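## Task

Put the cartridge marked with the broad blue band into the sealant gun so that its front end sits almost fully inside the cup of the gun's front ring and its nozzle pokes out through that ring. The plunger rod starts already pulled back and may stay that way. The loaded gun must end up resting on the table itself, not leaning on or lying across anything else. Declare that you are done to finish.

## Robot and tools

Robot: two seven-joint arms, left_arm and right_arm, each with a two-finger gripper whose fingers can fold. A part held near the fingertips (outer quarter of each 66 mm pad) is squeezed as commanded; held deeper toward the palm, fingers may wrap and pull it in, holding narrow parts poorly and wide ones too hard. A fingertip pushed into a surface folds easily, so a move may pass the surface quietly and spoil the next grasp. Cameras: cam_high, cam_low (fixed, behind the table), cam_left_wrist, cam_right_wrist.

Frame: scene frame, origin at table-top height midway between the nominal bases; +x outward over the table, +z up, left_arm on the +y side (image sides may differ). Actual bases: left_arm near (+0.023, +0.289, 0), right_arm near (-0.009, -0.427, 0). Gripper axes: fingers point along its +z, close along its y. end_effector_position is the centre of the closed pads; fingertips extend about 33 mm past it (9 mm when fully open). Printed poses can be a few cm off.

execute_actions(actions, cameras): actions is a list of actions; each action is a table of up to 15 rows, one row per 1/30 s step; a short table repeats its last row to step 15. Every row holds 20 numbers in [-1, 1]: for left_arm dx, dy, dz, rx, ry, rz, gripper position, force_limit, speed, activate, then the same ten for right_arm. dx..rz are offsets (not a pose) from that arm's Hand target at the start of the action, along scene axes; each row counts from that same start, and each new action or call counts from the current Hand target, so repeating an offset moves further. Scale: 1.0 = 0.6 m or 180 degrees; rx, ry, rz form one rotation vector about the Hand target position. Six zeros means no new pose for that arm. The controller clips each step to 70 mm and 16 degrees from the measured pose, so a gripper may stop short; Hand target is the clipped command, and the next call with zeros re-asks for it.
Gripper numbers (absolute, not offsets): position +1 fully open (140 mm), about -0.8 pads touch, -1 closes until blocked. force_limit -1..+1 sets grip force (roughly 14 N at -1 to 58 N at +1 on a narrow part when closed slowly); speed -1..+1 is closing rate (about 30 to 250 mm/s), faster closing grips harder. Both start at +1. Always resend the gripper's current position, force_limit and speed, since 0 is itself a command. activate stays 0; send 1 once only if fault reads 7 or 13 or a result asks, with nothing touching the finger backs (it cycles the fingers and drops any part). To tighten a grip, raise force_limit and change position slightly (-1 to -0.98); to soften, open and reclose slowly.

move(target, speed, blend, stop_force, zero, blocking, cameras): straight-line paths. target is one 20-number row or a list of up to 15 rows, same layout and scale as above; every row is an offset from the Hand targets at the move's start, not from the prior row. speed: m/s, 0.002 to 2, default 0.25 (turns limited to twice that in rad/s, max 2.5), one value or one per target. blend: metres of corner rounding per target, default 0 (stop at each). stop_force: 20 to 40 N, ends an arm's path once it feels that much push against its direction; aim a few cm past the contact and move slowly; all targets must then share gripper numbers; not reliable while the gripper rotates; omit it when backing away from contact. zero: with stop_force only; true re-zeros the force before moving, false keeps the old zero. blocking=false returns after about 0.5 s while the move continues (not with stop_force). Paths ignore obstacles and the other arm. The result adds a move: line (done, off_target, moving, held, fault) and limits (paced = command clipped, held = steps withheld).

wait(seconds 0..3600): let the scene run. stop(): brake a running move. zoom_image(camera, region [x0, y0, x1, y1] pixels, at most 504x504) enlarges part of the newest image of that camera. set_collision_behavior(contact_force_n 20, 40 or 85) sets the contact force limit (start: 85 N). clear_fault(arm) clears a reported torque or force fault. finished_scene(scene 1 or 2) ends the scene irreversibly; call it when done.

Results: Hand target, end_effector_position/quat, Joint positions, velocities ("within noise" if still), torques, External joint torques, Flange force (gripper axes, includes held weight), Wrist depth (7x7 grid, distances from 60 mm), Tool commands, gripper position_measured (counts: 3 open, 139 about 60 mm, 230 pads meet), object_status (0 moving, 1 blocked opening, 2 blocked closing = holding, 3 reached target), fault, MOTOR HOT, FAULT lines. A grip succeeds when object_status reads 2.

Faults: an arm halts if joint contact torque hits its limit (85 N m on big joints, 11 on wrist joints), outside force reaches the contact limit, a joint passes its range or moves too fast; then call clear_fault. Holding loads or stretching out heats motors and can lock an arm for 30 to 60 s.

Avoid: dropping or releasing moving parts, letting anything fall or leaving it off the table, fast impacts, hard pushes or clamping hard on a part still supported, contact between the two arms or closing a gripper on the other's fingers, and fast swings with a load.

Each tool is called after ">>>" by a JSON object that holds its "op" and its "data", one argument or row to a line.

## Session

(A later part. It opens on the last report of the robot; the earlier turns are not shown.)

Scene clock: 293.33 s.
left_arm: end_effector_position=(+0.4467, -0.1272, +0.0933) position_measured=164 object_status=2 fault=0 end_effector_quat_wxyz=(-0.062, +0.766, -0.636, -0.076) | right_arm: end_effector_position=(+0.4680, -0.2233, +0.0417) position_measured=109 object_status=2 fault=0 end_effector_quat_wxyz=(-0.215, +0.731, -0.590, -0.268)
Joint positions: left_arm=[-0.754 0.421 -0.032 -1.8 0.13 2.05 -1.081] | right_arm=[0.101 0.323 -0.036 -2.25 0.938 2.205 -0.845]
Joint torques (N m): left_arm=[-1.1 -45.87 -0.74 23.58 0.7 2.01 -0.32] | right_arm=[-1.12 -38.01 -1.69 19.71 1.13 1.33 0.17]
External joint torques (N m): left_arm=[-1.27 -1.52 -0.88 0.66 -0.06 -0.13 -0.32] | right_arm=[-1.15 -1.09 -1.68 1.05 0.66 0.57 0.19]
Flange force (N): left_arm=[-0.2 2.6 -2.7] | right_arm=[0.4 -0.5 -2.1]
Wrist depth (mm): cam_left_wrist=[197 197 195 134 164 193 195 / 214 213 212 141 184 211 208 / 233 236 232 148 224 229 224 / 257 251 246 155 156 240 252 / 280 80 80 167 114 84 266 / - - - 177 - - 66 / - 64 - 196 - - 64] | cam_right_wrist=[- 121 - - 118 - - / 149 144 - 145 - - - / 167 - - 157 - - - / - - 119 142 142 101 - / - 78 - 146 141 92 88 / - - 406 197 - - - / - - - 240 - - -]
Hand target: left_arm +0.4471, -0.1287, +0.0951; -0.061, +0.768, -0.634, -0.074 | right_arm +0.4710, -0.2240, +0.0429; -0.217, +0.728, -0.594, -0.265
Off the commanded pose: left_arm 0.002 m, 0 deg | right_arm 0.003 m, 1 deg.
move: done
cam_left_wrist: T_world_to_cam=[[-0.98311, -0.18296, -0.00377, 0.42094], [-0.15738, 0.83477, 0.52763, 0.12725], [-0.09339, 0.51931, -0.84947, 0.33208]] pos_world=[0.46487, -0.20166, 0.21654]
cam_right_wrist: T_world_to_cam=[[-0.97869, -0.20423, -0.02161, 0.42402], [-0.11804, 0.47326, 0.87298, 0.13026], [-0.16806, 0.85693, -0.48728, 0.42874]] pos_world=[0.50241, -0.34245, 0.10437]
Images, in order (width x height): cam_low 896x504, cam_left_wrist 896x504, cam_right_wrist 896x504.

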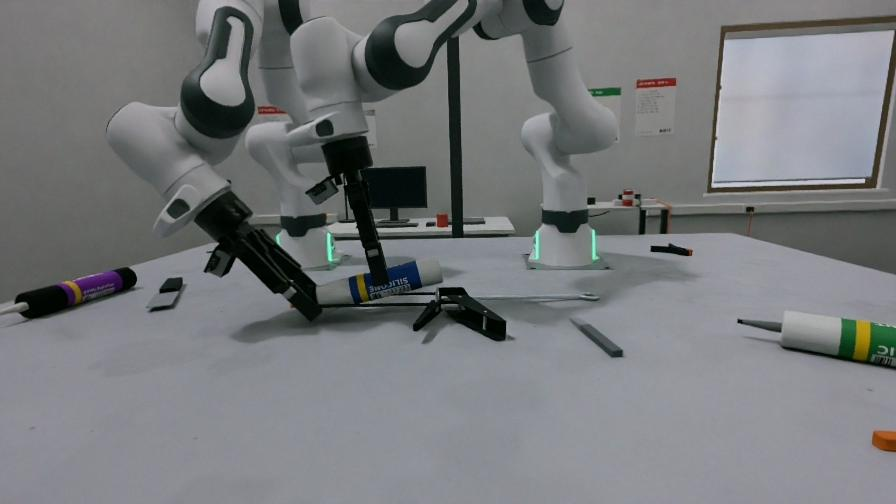

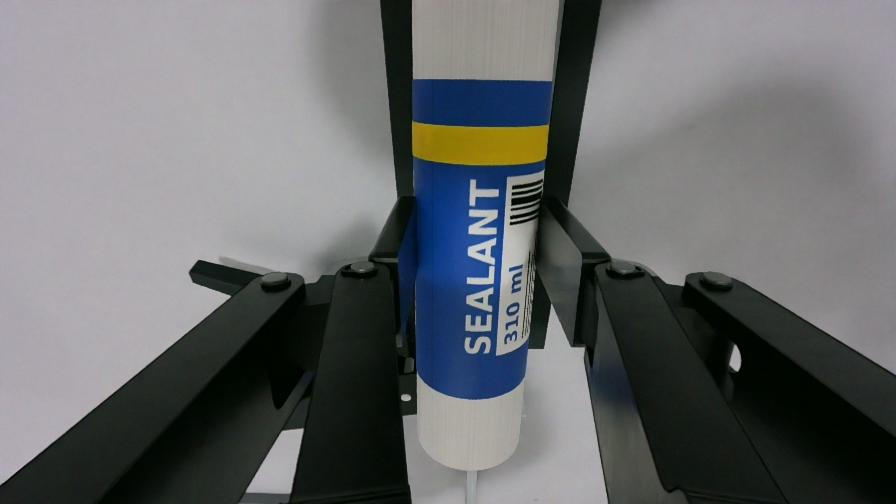

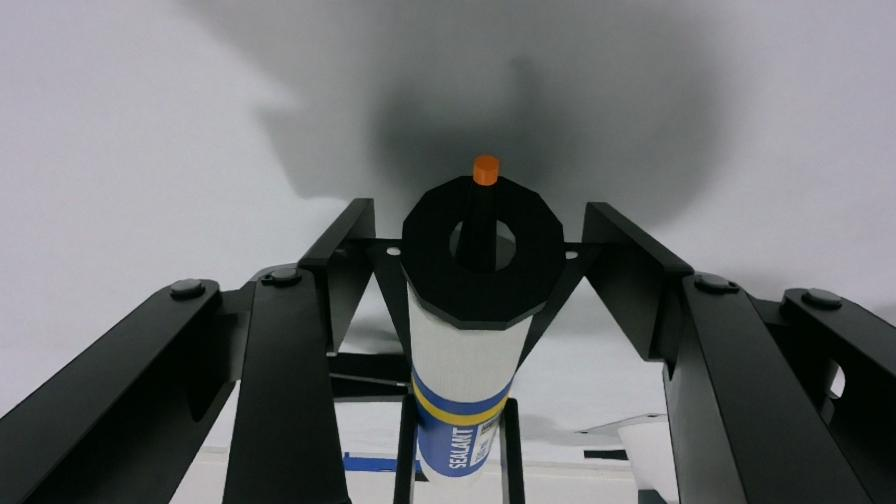

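>>> {"op": "move", "data": {
  "target": [-0.001, -0.0238, -0.0075, 0, 0, 0.0039, -1, 0.05, -1, 0, 0, 0, 0, 0, 0, 0, -1, -0.1, -1, 0],
  "speed": 0.04,
  "stop_force": 20,
  "cameras": ["cam_left_wrist", "cam_right_wrist", "cam_low"]
}}

>>> {"op": "zoom_image", "data": {
  "camera": "cam_right_wrist",
  "region": [390, 160, 570, 350]
}}

>>> {"op": "zoom_image", "data": {
  "camera": "cam_right_wrist",
  "region": [390, 290, 550, 500]
}}

>>> {"op": "zoom_image", "data": {
  "camera": "cam_low",
  "region": [290, 240, 490, 360]
}}

>>> {"op": "zoom_image", "data": {
  "camera": "cam_left_wrist",
  "region": [340, 0, 620, 210]
}}

>>> {"op": "zoom_image", "data": {
  "camera": "cam_left_wrist",
  "region": [370, 330, 590, 500]
}}

Scene clock: 359.50 s.
left_arm: end_effector_position=(+0.4464, -0.1407, +0.0886) position_measured=164 object_status=2 fault=0 end_effector_quat_wxyz=(-0.062, +0.770, -0.631, -0.077) | right_arm: end_effector_position=(+0.4682, -0.2235, +0.0416) position_measured=109 object_status=2 fault=0 end_effector_quat_wxyz=(-0.215, +0.731, -0.590, -0.268)
Joint positions: left_arm=[-0.768 0.458 -0.033 -1.755 0.126 2.037 -1.105] | right_arm=[0.101 0.323 -0.036 -2.25 0.938 2.206 -0.845]
Joint torques (N m): left_arm=[-1.38 -47.1 -0.89 23.73 0.62 2.12 -0.35] | right_arm=[-1.04 -38.03 -1.61 19.77 1.08 1.25 0.1]
External joint torques (N m): left_arm=[-1.33 -1.36 -0.83 0.54 -0.14 -0.05 -0.35] | right_arm=[-0.91 -0.94 -1.45 1.03 0.61 0.47 0.12]
Flange force (N): left_arm=[-0.3 2.8 -2.2] | right_arm=[0.5 -0.8 -1.7]
Wrist depth (mm): cam_left_wrist=[192 192 187 133 160 191 188 / 208 208 211 140 178 205 204 / 229 227 226 148 220 223 218 / 252 251 240 155 134 245 245 / 281 79 80 168 113 84 267 / - - - 180 - - 66 / - 64 - 195 - - 64] | cam_right_wrist=[- 121 120 - 118 114 - / 145 - 146 - - - 133 / - 174 172 - 163 - - / - - 131 144 142 121 211 / - 78 136 135 162 92 88 / - - 406 206 - - - / - - - 258 3059 - -]
Hand target: left_arm +0.4465, -0.1430, +0.0906; -0.061, +0.772, -0.629, -0.075 | right_arm +0.4710, -0.2240, +0.0429; -0.217, +0.728, -0.594, -0.265
Off the commanded pose: left_arm 0.003 m, 0 deg | right_arm 0.003 m, 1 deg.
move: done
cam_left_wrist: T_world_to_cam=[[-0.98066, -0.19568, -0.00376, 0.41537], [-0.16806, 0.83208, 0.52857, 0.14534], [-0.1003, 0.51898, -0.84888, 0.33809]] pos_world=[0.46568, -0.21512, 0.21174]
cam_right_wrist: T_world_to_cam=[[-0.97881, -0.20362, -0.02185, 0.42439], [-0.11802, 0.47369, 0.87275, 0.13048], [-0.16736, 0.85683, -0.48768, 0.42851]] pos_world=[0.50251, -0.34255, 0.10437]
Images, in order (width x height): cam_low 896x504, cam_left_wrist 896x504, cam_right_wrist 896x504.

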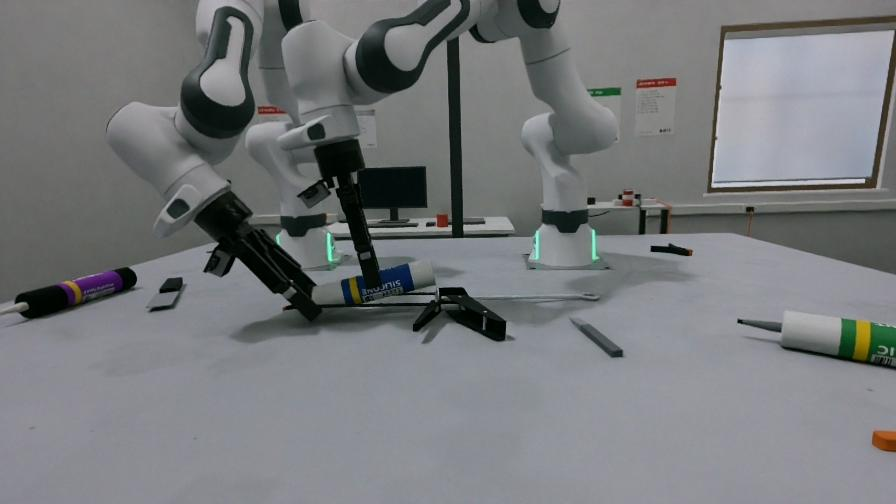

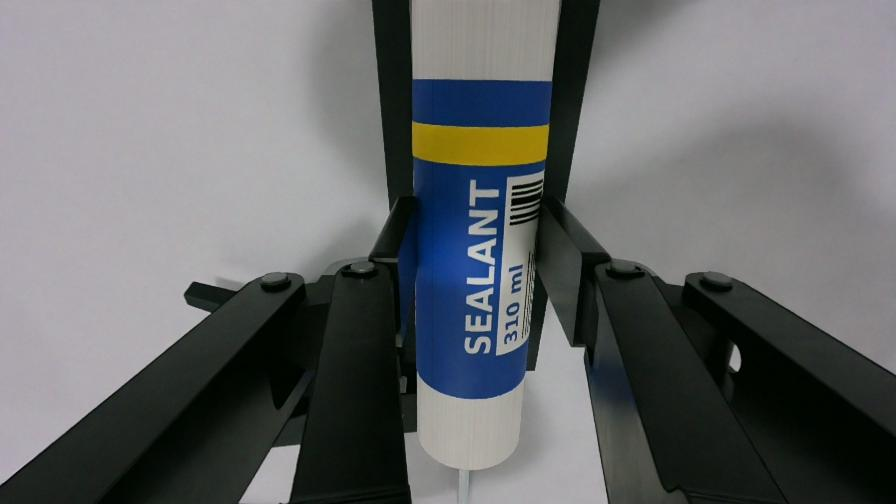

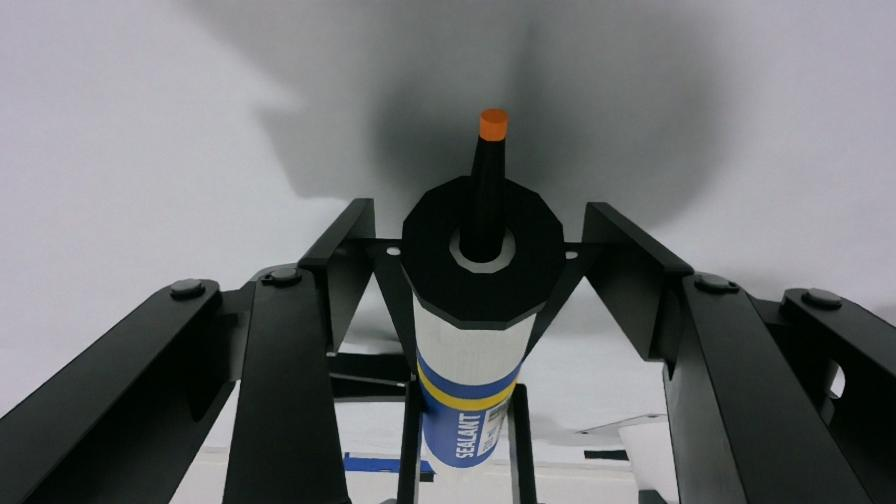

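Scaled by 2.653 from the camera's image (finer frame: 1280x720).

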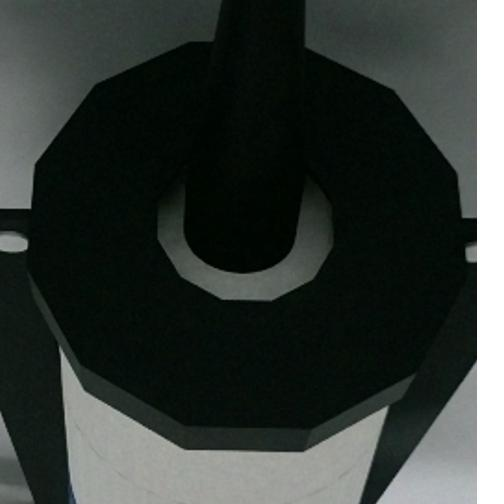

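Scaled by 2.400 from the camera's image (finer frame: 1280x720).

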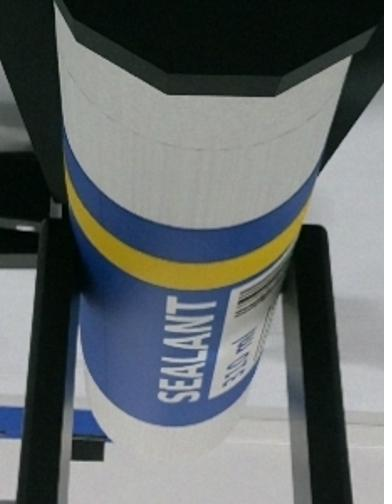

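Scaled by 2.520 from the camera's image (finer frame: 1280x720).

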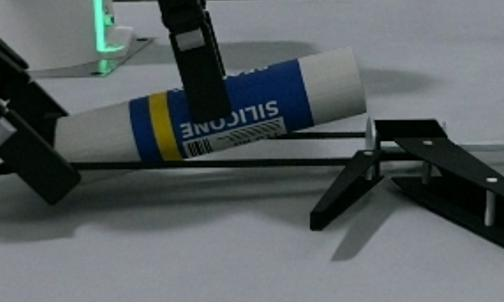

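Scaled by 1.800 from the camera's image (finer frame: 1280x720).

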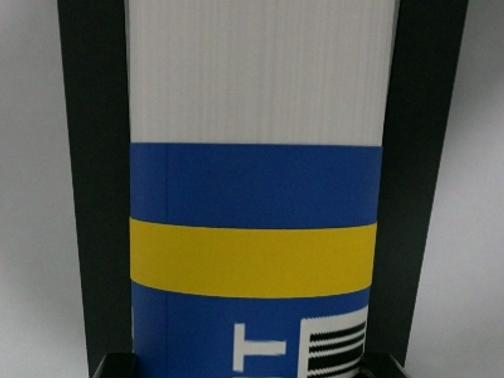

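Scaled by 2.291 from the camera's image (finer frame: 1280x720).

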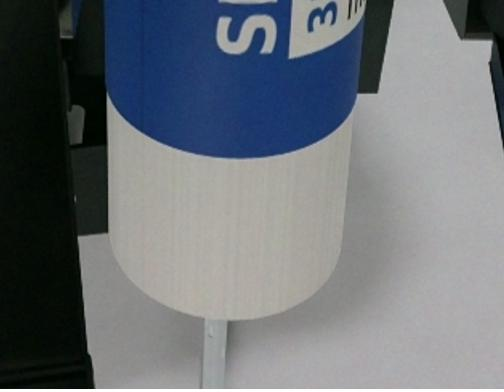

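>>> {"op": "move", "data": {
  "target": [
    [-0.0015, 0.0008, -0.0132, -0.0295, -0.0057, 0, -1, 0.05, -1, 0, 0, 0, 0, 0, 0, 0, -1, -0.1, -1, 0],
    [-0.0027, 0.0068, -0.03, -0.0567, -0.0109, 0, -1, 0.05, -1, 0, 0, 0, 0, 0, 0, 0, -1, -0.1, -1, 0]
  ],
  "speed": [0.04, 0.04],
  "cameras": ["cam_left_wrist", "cam_right_wrist", "cam_low"]
}}

>>> {"op": "zoom_image", "data": {
  "camera": "cam_right_wrist",
  "region": [390, 160, 570, 350]
}}

>>> {"op": "zoom_image", "data": {
  "camera": "cam_low",
  "region": [290, 240, 490, 360]
}}

>>> {"op": "zoom_image", "data": {
  "camera": "cam_left_wrist",
  "region": [370, 330, 590, 500]
}}

Scene clock: 402.93 s.
left_arm: end_effector_position=(+0.4434, -0.1334, +0.0677) position_measured=164 object_status=2 fault=0 end_effector_quat_wxyz=(-0.005, +0.777, -0.629, -0.013) | right_arm: end_effector_position=(+0.4686, -0.2242, +0.0413) position_measured=109 object_status=2 fault=0 end_effector_quat_wxyz=(-0.215, +0.730, -0.591, -0.267)
Joint positions: left_arm=[-0.673 0.354 -0.08 -2.001 0.049 2.327 -1.034] | right_arm=[0.101 0.323 -0.037 -2.251 0.938 2.208 -0.844]
Joint velocities: left_arm=[0 0 0.001 -0.001 0 0.002 0.004] | right_arm=[within noise]
Joint torques (N m): left_arm=[-1.78 -43.94 -2.98 22.25 0.07 3.42 0.12] | right_arm=[-0.59 -38.02 -1.14 19.99 1.08 1.02 0.1]
External joint torques (N m): left_arm=[-1.79 -2.42 -2.38 0.14 -0.52 0.83 0.12] | right_arm=[-0.69 -0.87 -1.18 1.24 0.62 0.26 0.12]
Flange force (N): left_arm=[-4.3 6.2 -2.4] | right_arm=[0.4 -1.8 -1.6]
Wrist depth (mm): cam_left_wrist=[182 182 181 133 151 179 180 / 192 193 192 140 165 192 192 / 208 207 201 149 198 205 202 / 219 218 212 155 158 214 216 / 232 80 80 168 115 84 227 / - - - 182 196 - 66 / - 65 - 239 - - 64] | cam_right_wrist=[- - 123 118 - - 120 / 149 - - 135 - 137 - / - - 171 153 - - - / - - 135 144 142 111 - / - 78 290 173 136 92 88 / - - 402 251 - - - / - - - 211 206 - -]
Hand target: left_arm +0.4448, -0.1389, +0.0726; -0.003, +0.775, -0.632, -0.005 | right_arm +0.4710, -0.2240, +0.0429; -0.217, +0.728, -0.594, -0.265
Off the commanded pose: left_arm 0.008 m, 1 deg | right_arm 0.003 m, 1 deg.
move: off_target (left_arm)
cam_left_wrist: T_world_to_cam=[[-0.9781, -0.20813, 0.00218, 0.41056], [-0.19201, 0.9063, 0.37651, 0.18061], [-0.08034, 0.36784, -0.92641, 0.29243]] pos_world=[0.45974, -0.1858, 0.20201]
cam_right_wrist: T_world_to_cam=[[-0.97925, -0.2015, -0.02161, 0.42527], [-0.11703, 0.47524, 0.87204, 0.13103], [-0.16545, 0.85647, -0.48896, 0.42812]] pos_world=[0.50262, -0.34325, 0.10426]
Images, in order (width x height): cam_low 896x504, cam_left_wrist 896x504, cam_right_wrist 896x504.

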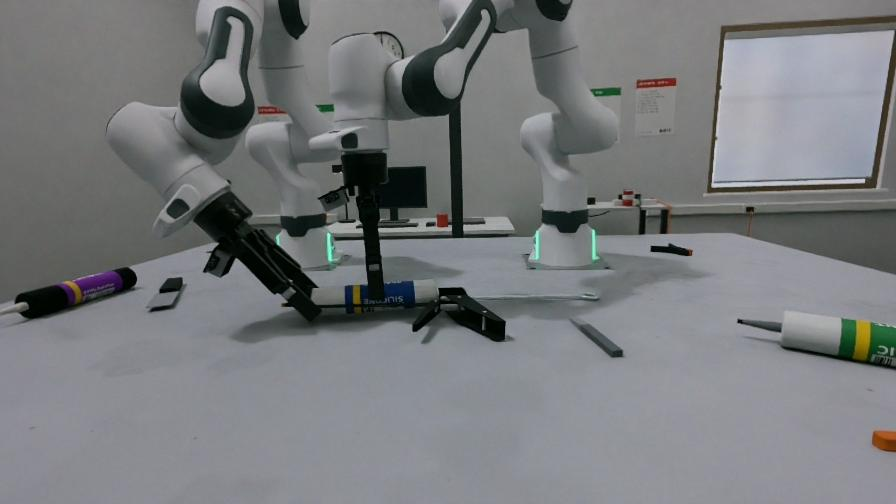

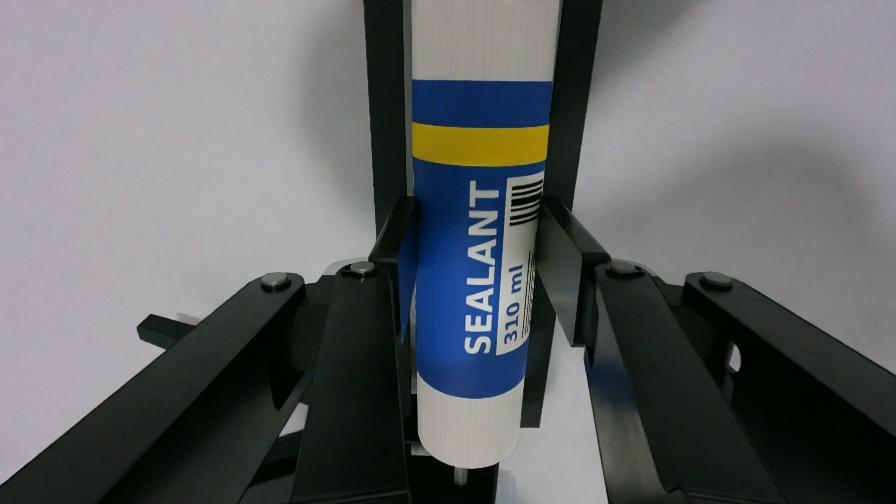

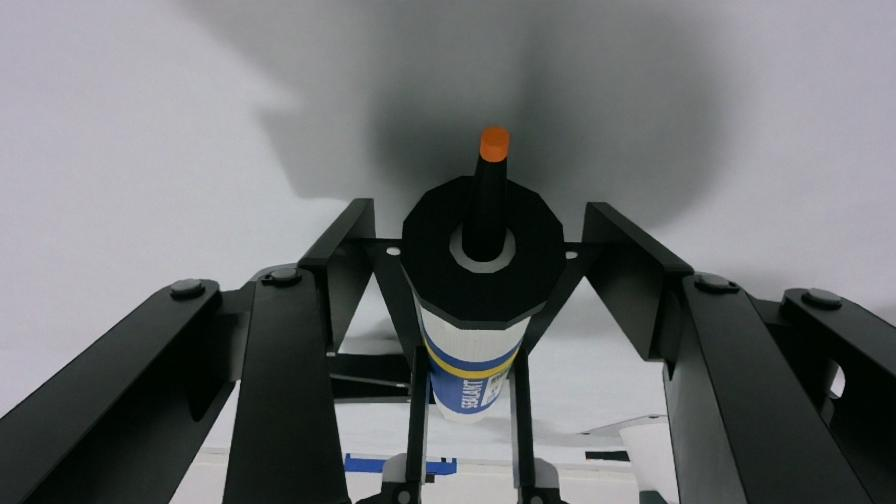

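Scaled by 2.653 from the camera's image (finer frame: 1280x720).

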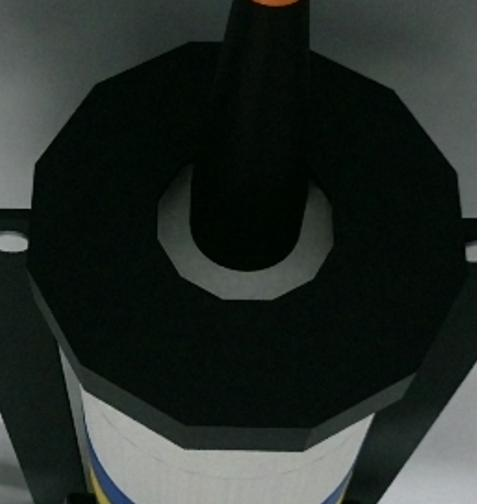

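Scaled by 2.520 from the camera's image (finer frame: 1280x720).

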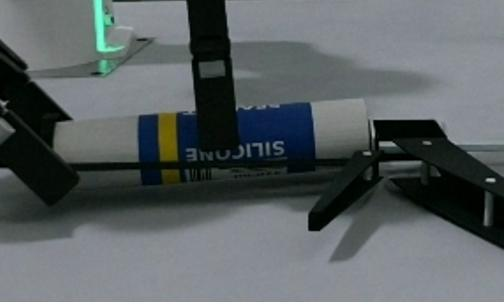

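Scaled by 2.291 from the camera's image (finer frame: 1280x720).

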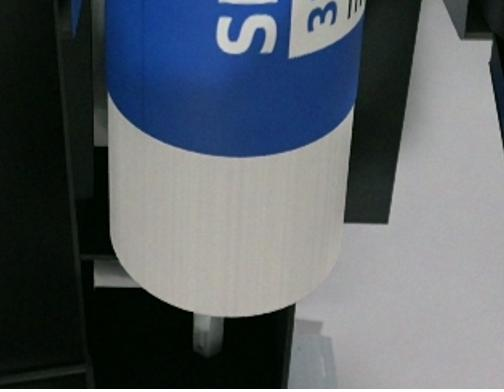

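>>> {"op": "zoom_image", "data": {
  "camera": "cam_low",
  "region": [400, 270, 480, 320]
}}

>>> {"op": "zoom_image", "data": {
  "camera": "cam_low",
  "region": [280, 270, 360, 330]
}}

Scaled by 6.300 from the camera's image (finer frame: 1280x720).

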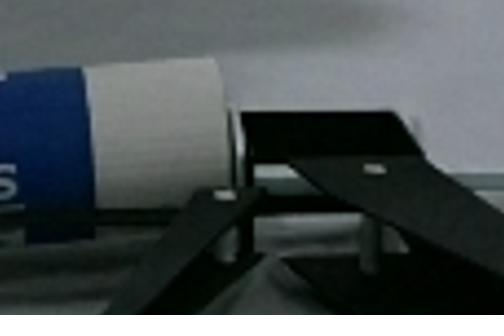

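Scaled by 6.300 from the camera's image (finer frame: 1280x720).

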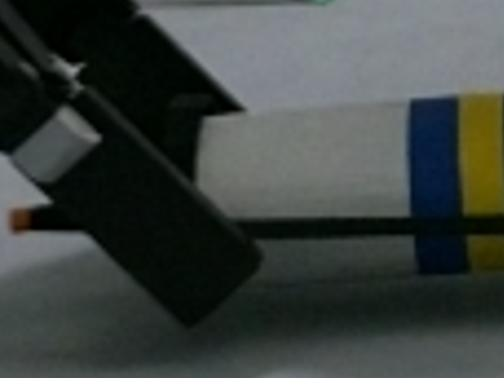

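>>> {"op": "move", "data": {
  "target": [-0.0018, 0.0095, -0.0073, -0.0109, -0.0021, 0, -1, 0.05, -1, 0, 0, 0, 0, 0, 0, 0, -1, -0.1, -1, 0],
  "speed": 0.03,
  "cameras": ["cam_left_wrist", "cam_right_wrist", "cam_low"]
}}

>>> {"op": "zoom_image", "data": {
  "camera": "cam_low",
  "region": [280, 270, 360, 330]
}}

>>> {"op": "zoom_image", "data": {
  "camera": "cam_low",
  "region": [400, 270, 480, 320]
}}

>>> {"op": "zoom_image", "data": {
  "camera": "cam_right_wrist",
  "region": [390, 160, 570, 350]
}}

Scene clock: 506.50 s.
left_arm: end_effector_position=(+0.4419, -0.1309, +0.0644) position_measured=164 object_status=2 fault=0 end_effector_quat_wxyz=(+0.007, +0.776, -0.630, +0.003) | right_arm: end_effector_position=(+0.4686, -0.2241, +0.0414) position_measured=109 object_status=2 fault=0 end_effector_quat_wxyz=(-0.215, +0.730, -0.591, -0.267)
Joint positions: left_arm=[-0.647 0.33 -0.097 -2.059 0.026 2.395 -1.005] | right_arm=[0.101 0.322 -0.037 -2.251 0.938 2.208 -0.844]
Joint velocities: left_arm=[0.001 0 -0.002 0 0.001 0.001 0.005] | right_arm=[within noise]
Joint torques (N m): left_arm=[-0.53 -42.46 -2.04 21.28 0.31 3.02 0.05] | right_arm=[-1.15 -37.92 -1.49 20.04 1.04 1.28 0.11]
External joint torques (N m): left_arm=[-0.69 -1.94 -1.46 -0.59 -0.26 0.33 0.05] | right_arm=[-1.2 -0.96 -1.47 1.38 0.59 0.52 0.13]
Flange force (N): left_arm=[-5.7 5.4 -2.7] | right_arm=[0.9 -1.9 -1.9]
Wrist depth (mm): cam_left_wrist=[182 181 179 133 150 180 179 / 191 191 191 140 159 188 189 / 202 199 201 148 168 200 199 / 214 216 207 156 158 209 211 / 228 80 80 168 115 84 221 / - - - 181 194 - 66 / - 64 - 232 - - 64] | cam_right_wrist=[- 125 - 118 - - - / - 143 - 132 - 138 - / - 176 180 - 155 175 - / 229 219 119 144 142 192 - / - 78 136 135 141 92 88 / - - 398 238 440 - - / - - - 217 211 - -]
Hand target: left_arm +0.4438, -0.1332, +0.0682; +0.009, +0.775, -0.632, +0.008 | right_arm +0.4710, -0.2240, +0.0429; -0.217, +0.728, -0.594, -0.265
Off the commanded pose: left_arm 0.005 m, 1 deg | right_arm 0.003 m, 1 deg.
move: off_target (left_arm)
cam_left_wrist: T_world_to_cam=[[-0.97869, -0.20532, 0.00131, 0.41037], [-0.19275, 0.92094, 0.3387, 0.18398], [-0.07075, 0.33124, -0.94089, 0.28031]] pos_world=[0.45692, -0.17803, 0.20089]
cam_right_wrist: T_world_to_cam=[[-0.97923, -0.2016, -0.0218, 0.42527], [-0.11723, 0.47512, 0.87208, 0.13095], [-0.16545, 0.85652, -0.48888, 0.4281]] pos_world=[0.50262, -0.34315, 0.10436]
Images, in order (width x height): cam_low 896x504, cam_left_wrist 896x504, cam_right_wrist 896x504.

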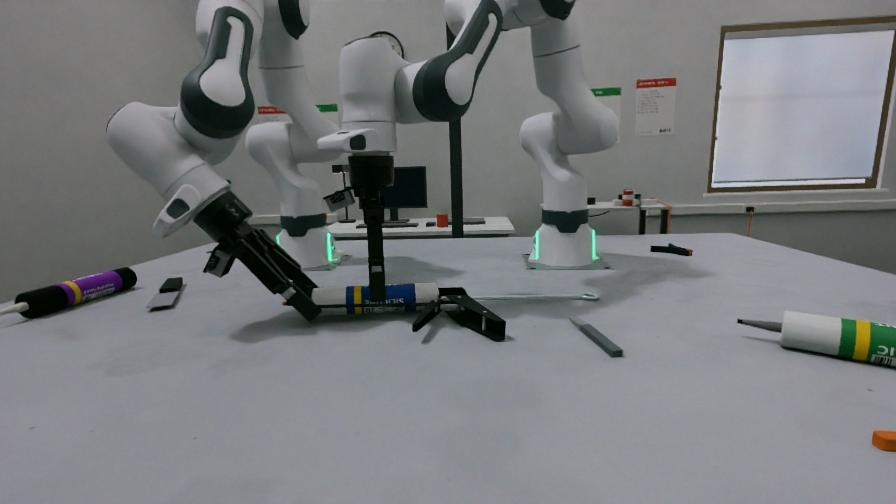

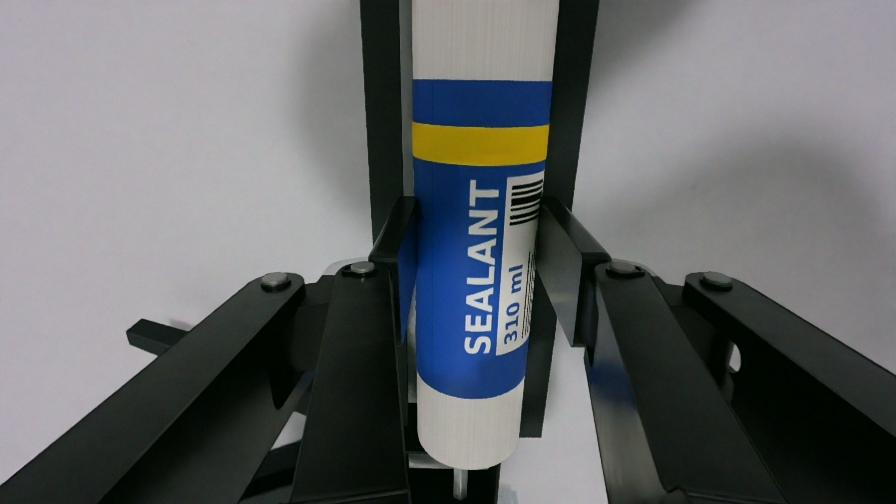

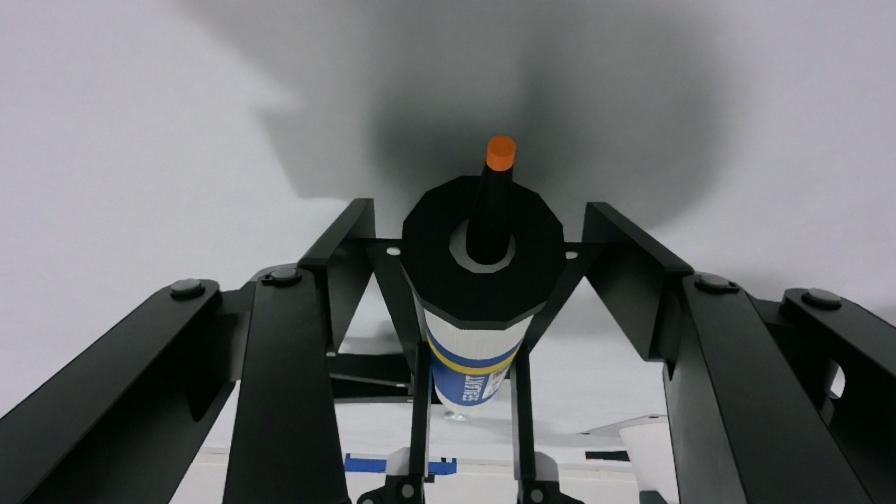

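Scaled by 6.300 from the camera's image (finer frame: 1280x720).

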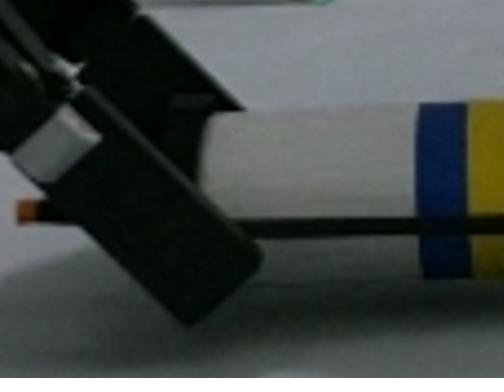

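Scaled by 6.300 from the camera's image (finer frame: 1280x720).

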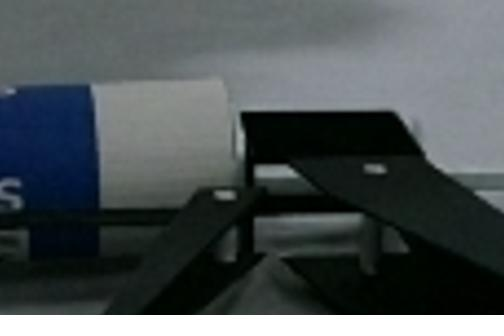

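Scaled by 2.653 from the camera's image (finer frame: 1280x720).

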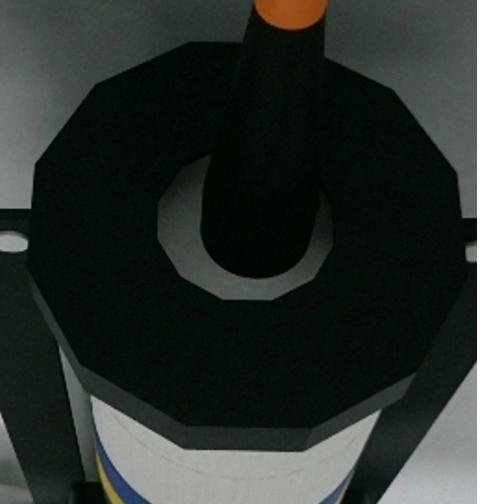

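>>> {"op": "move", "data": {
  "target": [0.0058, 0.0012, 0.0012, 0, 0, -0.0047, -1, 0.05, -1, 0, 0, 0, 0, 0, 0, 0, -1, -0.1, -1, 0],
  "speed": 0.03,
  "cameras": ["cam_left_wrist", "cam_right_wrist"]
}}

>>> {"op": "zoom_image", "data": {
  "camera": "cam_right_wrist",
  "region": [390, 160, 570, 350]
}}

>>> {"op": "zoom_image", "data": {
  "camera": "cam_left_wrist",
  "region": [340, 0, 620, 210]
}}

>>> {"op": "zoom_image", "data": {
  "camera": "cam_right_wrist",
  "region": [390, 290, 550, 500]
}}

Scene clock: 530.83 s.
left_arm: end_effector_position=(+0.4455, -0.1309, +0.0666) position_measured=164 object_status=2 fault=0 end_effector_quat_wxyz=(+0.008, +0.772, -0.636, +0.005) | right_arm: end_effector_position=(+0.4686, -0.2241, +0.0414) position_measured=109 object_status=2 fault=0 end_effector_quat_wxyz=(-0.215, +0.730, -0.591, -0.267)
Joint positions: left_arm=[-0.638 0.33 -0.101 -2.053 0.026 2.394 -0.986] | right_arm=[0.101 0.322 -0.037 -2.251 0.938 2.208 -0.844]
Joint velocities: left_arm=[0 -0.001 0 0.001 0 0 0.006] | right_arm=[within noise]
Joint torques (N m): left_arm=[-0.31 -42.13 -1.96 22.57 0.56 2.77 0.08] | right_arm=[-1.02 -37.93 -1.45 20 1.06 1.32 0.07]
External joint torques (N m): left_arm=[-0.42 -1.65 -1.29 0.72 0 0.09 0.08] | right_arm=[-0.86 -0.81 -1.26 1.23 0.59 0.53 0.09]
Flange force (N): left_arm=[-0.7 1.7 -3.1] | right_arm=[0.7 -1.7 -1.2]
Wrist depth (mm): cam_left_wrist=[183 183 183 134 152 182 182 / 194 194 193 141 164 192 191 / 205 203 203 149 175 202 201 / 216 216 210 155 158 211 216 / 228 79 80 168 115 84 224 / - - - 181 193 - 66 / - 64 - 222 - - 64] | cam_right_wrist=[125 124 - 117 118 110 120 / - 136 - 137 139 132 132 / - - - - 156 - 166 / 244 - 119 144 142 203 211 / - 78 - 140 140 92 89 / - - 394 263 - - - / - - - 858 210 - -]
Hand target: left_arm +0.4472, -0.1325, +0.0689; +0.009, +0.770, -0.638, +0.008 | right_arm +0.4710, -0.2240, +0.0429; -0.217, +0.728, -0.594, -0.265
Off the commanded pose: left_arm 0.003 m, 0 deg | right_arm 0.003 m, 1 deg.
move: done
cam_left_wrist: T_world_to_cam=[[-0.98158, -0.19107, -0.00029, 0.41704], [-0.18016, 0.92502, 0.33449, 0.17917], [-0.06364, 0.32838, -0.9424, 0.27927]] pos_world=[0.45941, -0.17775, 0.20338]
cam_right_wrist: T_world_to_cam=[[-0.97923, -0.2016, -0.0218, 0.42527], [-0.11723, 0.47512, 0.87208, 0.13095], [-0.16545, 0.85652, -0.48888, 0.4281]] pos_world=[0.50262, -0.34315, 0.10436]

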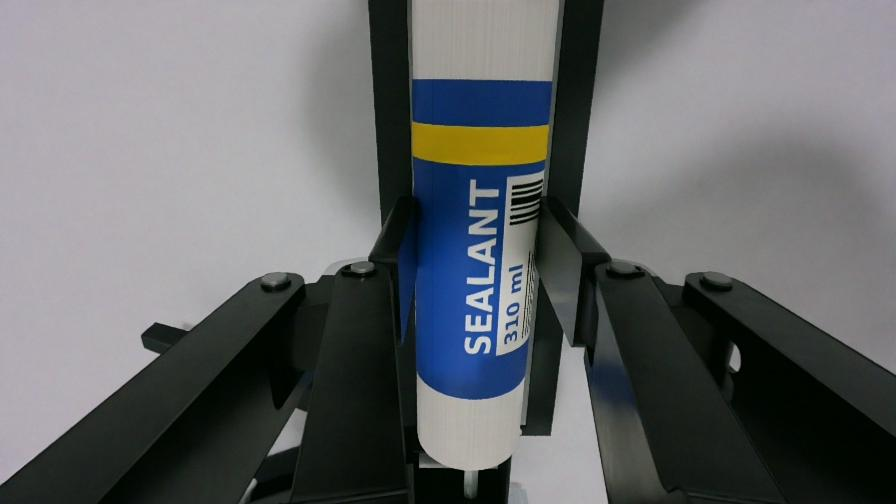

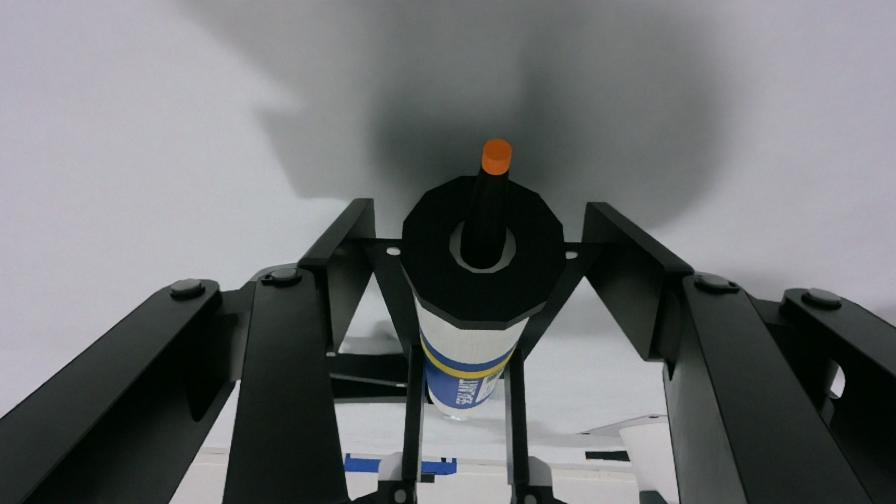

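Scaled by 2.653 from the camera's image (finer frame: 1280x720).

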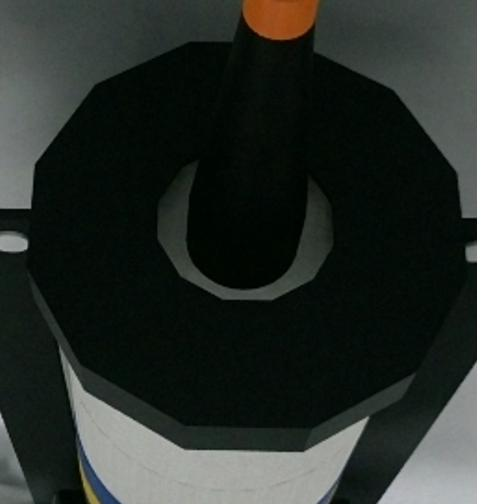

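Scaled by 1.800 from the camera's image (finer frame: 1280x720).

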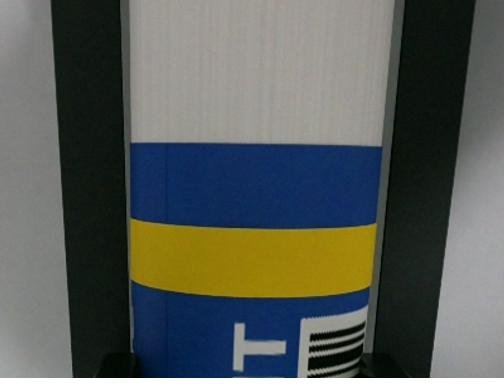

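Scaled by 2.400 from the camera's image (finer frame: 1280x720).

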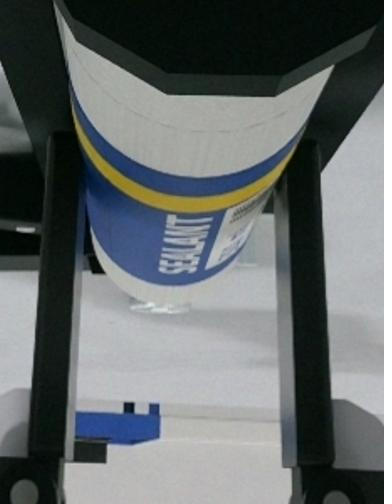

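>>> {"op": "move", "data": {
  "target": [0.0035, -0.0196, 0.001, 0, 0, 0, -1, 0.05, -1, 0, 0, 0, 0, 0, 0, 0, -1, -0.1, -1, 0],
  "speed": 0.02,
  "stop_force": 25,
  "cameras": ["cam_left_wrist", "cam_right_wrist", "cam_low"]
}}

>>> {"op": "zoom_image", "data": {
  "camera": "cam_low",
  "region": [280, 270, 360, 330]
}}

>>> {"op": "zoom_image", "data": {
  "camera": "cam_low",
  "region": [400, 270, 480, 320]
}}

>>> {"op": "zoom_image", "data": {
  "camera": "cam_right_wrist",
  "region": [390, 160, 570, 350]
}}

Scene clock: 547.93 s.
left_arm: end_effector_position=(+0.4478, -0.1384, +0.0655) position_measured=164 object_status=2 fault=0 end_effector_quat_wxyz=(+0.008, +0.771, -0.636, +0.001) | right_arm: end_effector_position=(+0.4697, -0.2256, +0.0413) position_measured=109 object_status=2 fault=0 end_effector_quat_wxyz=(-0.216, +0.729, -0.592, -0.266)
Joint positions: left_arm=[-0.644 0.354 -0.102 -2.016 0.027 2.373 -0.99] | right_arm=[0.101 0.322 -0.039 -2.251 0.938 2.21 -0.843]
Joint torques (N m): left_arm=[-3.05 -43.39 -2.88 23.88 0.54 3.54 -0.27] | right_arm=[0 -37.75 -0.44 19.78 1 0.75 0.05]
External joint torques (N m): left_arm=[-3.14 -2.1 -2.11 1.96 -0.04 0.89 -0.27] | right_arm=[0.02 -0.74 -0.34 1.11 0.54 -0.02 0.07]
Flange force (N): left_arm=[4.3 3.5 -2.3] | right_arm=[-0.4 -1.9 -0.7]
Wrist depth (mm): cam_left_wrist=[182 182 182 133 151 181 181 / 192 192 191 140 158 190 191 / 202 203 202 148 171 201 202 / 214 214 210 155 158 211 213 / 228 79 80 169 115 84 222 / - - - 182 196 - 66 / - 64 - 220 - - 64] | cam_right_wrist=[- - 120 122 - - - / - - 132 135 142 138 136 / - 183 - - 155 166 165 / 243 226 119 144 142 112 - / - 78 - 168 140 92 88 / - - - 271 - - - / - - - 843 202 - -]
Hand target: left_arm +0.4493, -0.1443, +0.0695; +0.009, +0.770, -0.638, +0.008 | right_arm +0.4710, -0.2240, +0.0429; -0.217, +0.728, -0.594, -0.265
Off the commanded pose: left_arm 0.007 m, 1 deg | right_arm 0.003 m, 0 deg.
move: off_target (left_arm)
cam_left_wrist: T_world_to_cam=[[-0.98191, -0.18925, 0.00556, 0.41788], [-0.17614, 0.92389, 0.33971, 0.18449], [-0.06943, 0.33259, -0.94051, 0.28379]] pos_world=[0.46252, -0.18575, 0.20191]
cam_right_wrist: T_world_to_cam=[[-0.97994, -0.19799, -0.02289, 0.42729], [-0.11673, 0.47704, 0.8711, 0.13207], [-0.16155, 0.85629, -0.49058, 0.42772]] pos_world=[0.50323, -0.34465, 0.10456]
Images, in order (width x height): cam_low 896x504, cam_left_wrist 896x504, cam_right_wrist 896x504.

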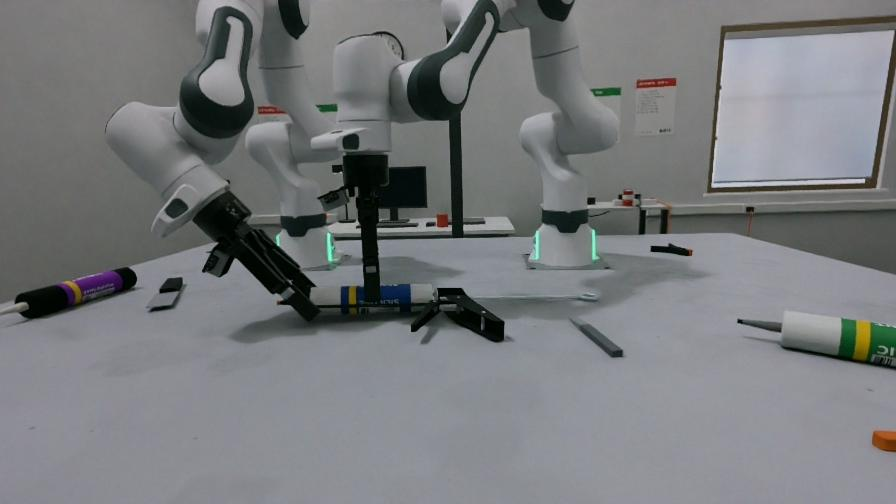

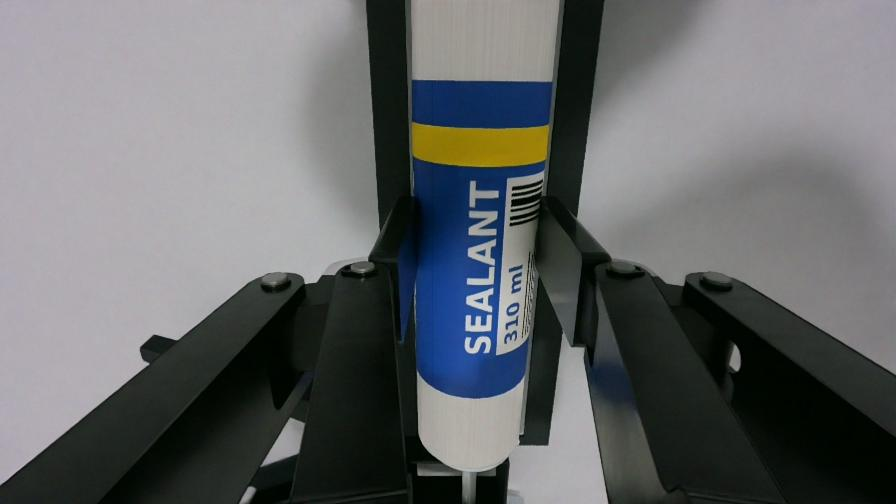

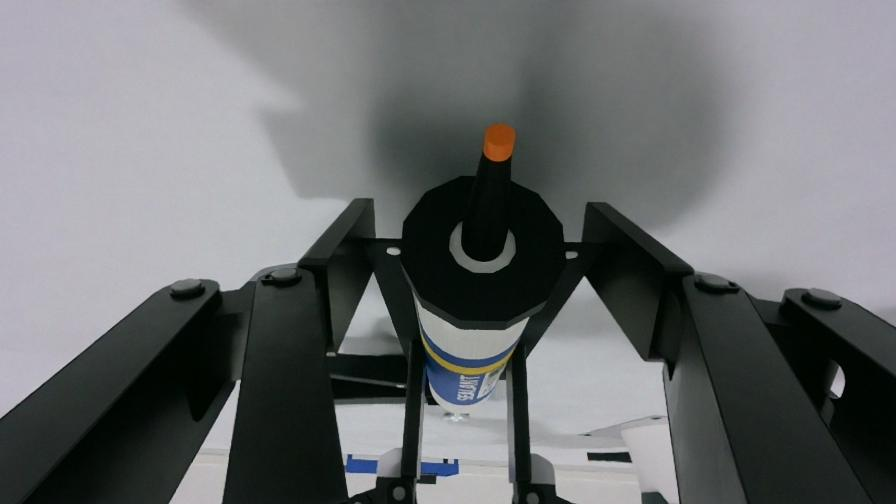

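Scaled by 6.300 from the camera's image (finer frame: 1280x720).

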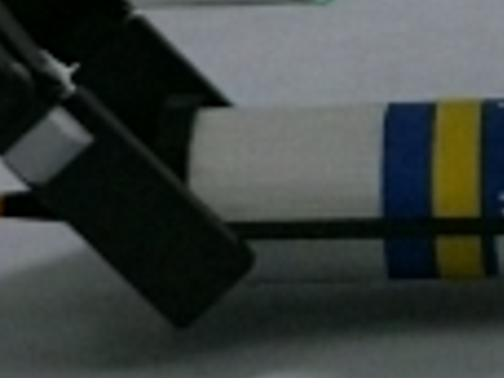

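Scaled by 6.300 from the camera's image (finer frame: 1280x720).

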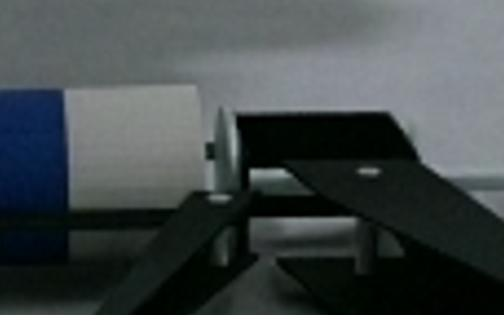

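Scaled by 2.653 from the camera's image (finer frame: 1280x720).

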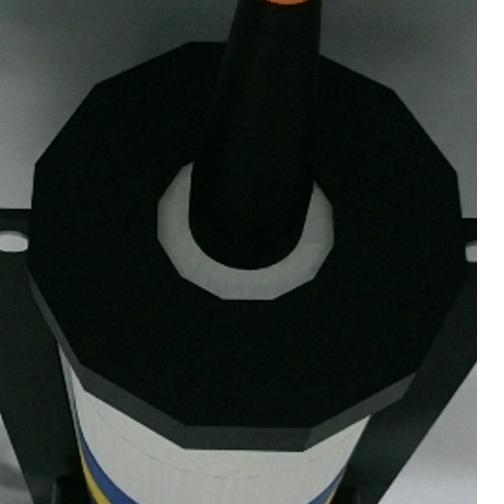

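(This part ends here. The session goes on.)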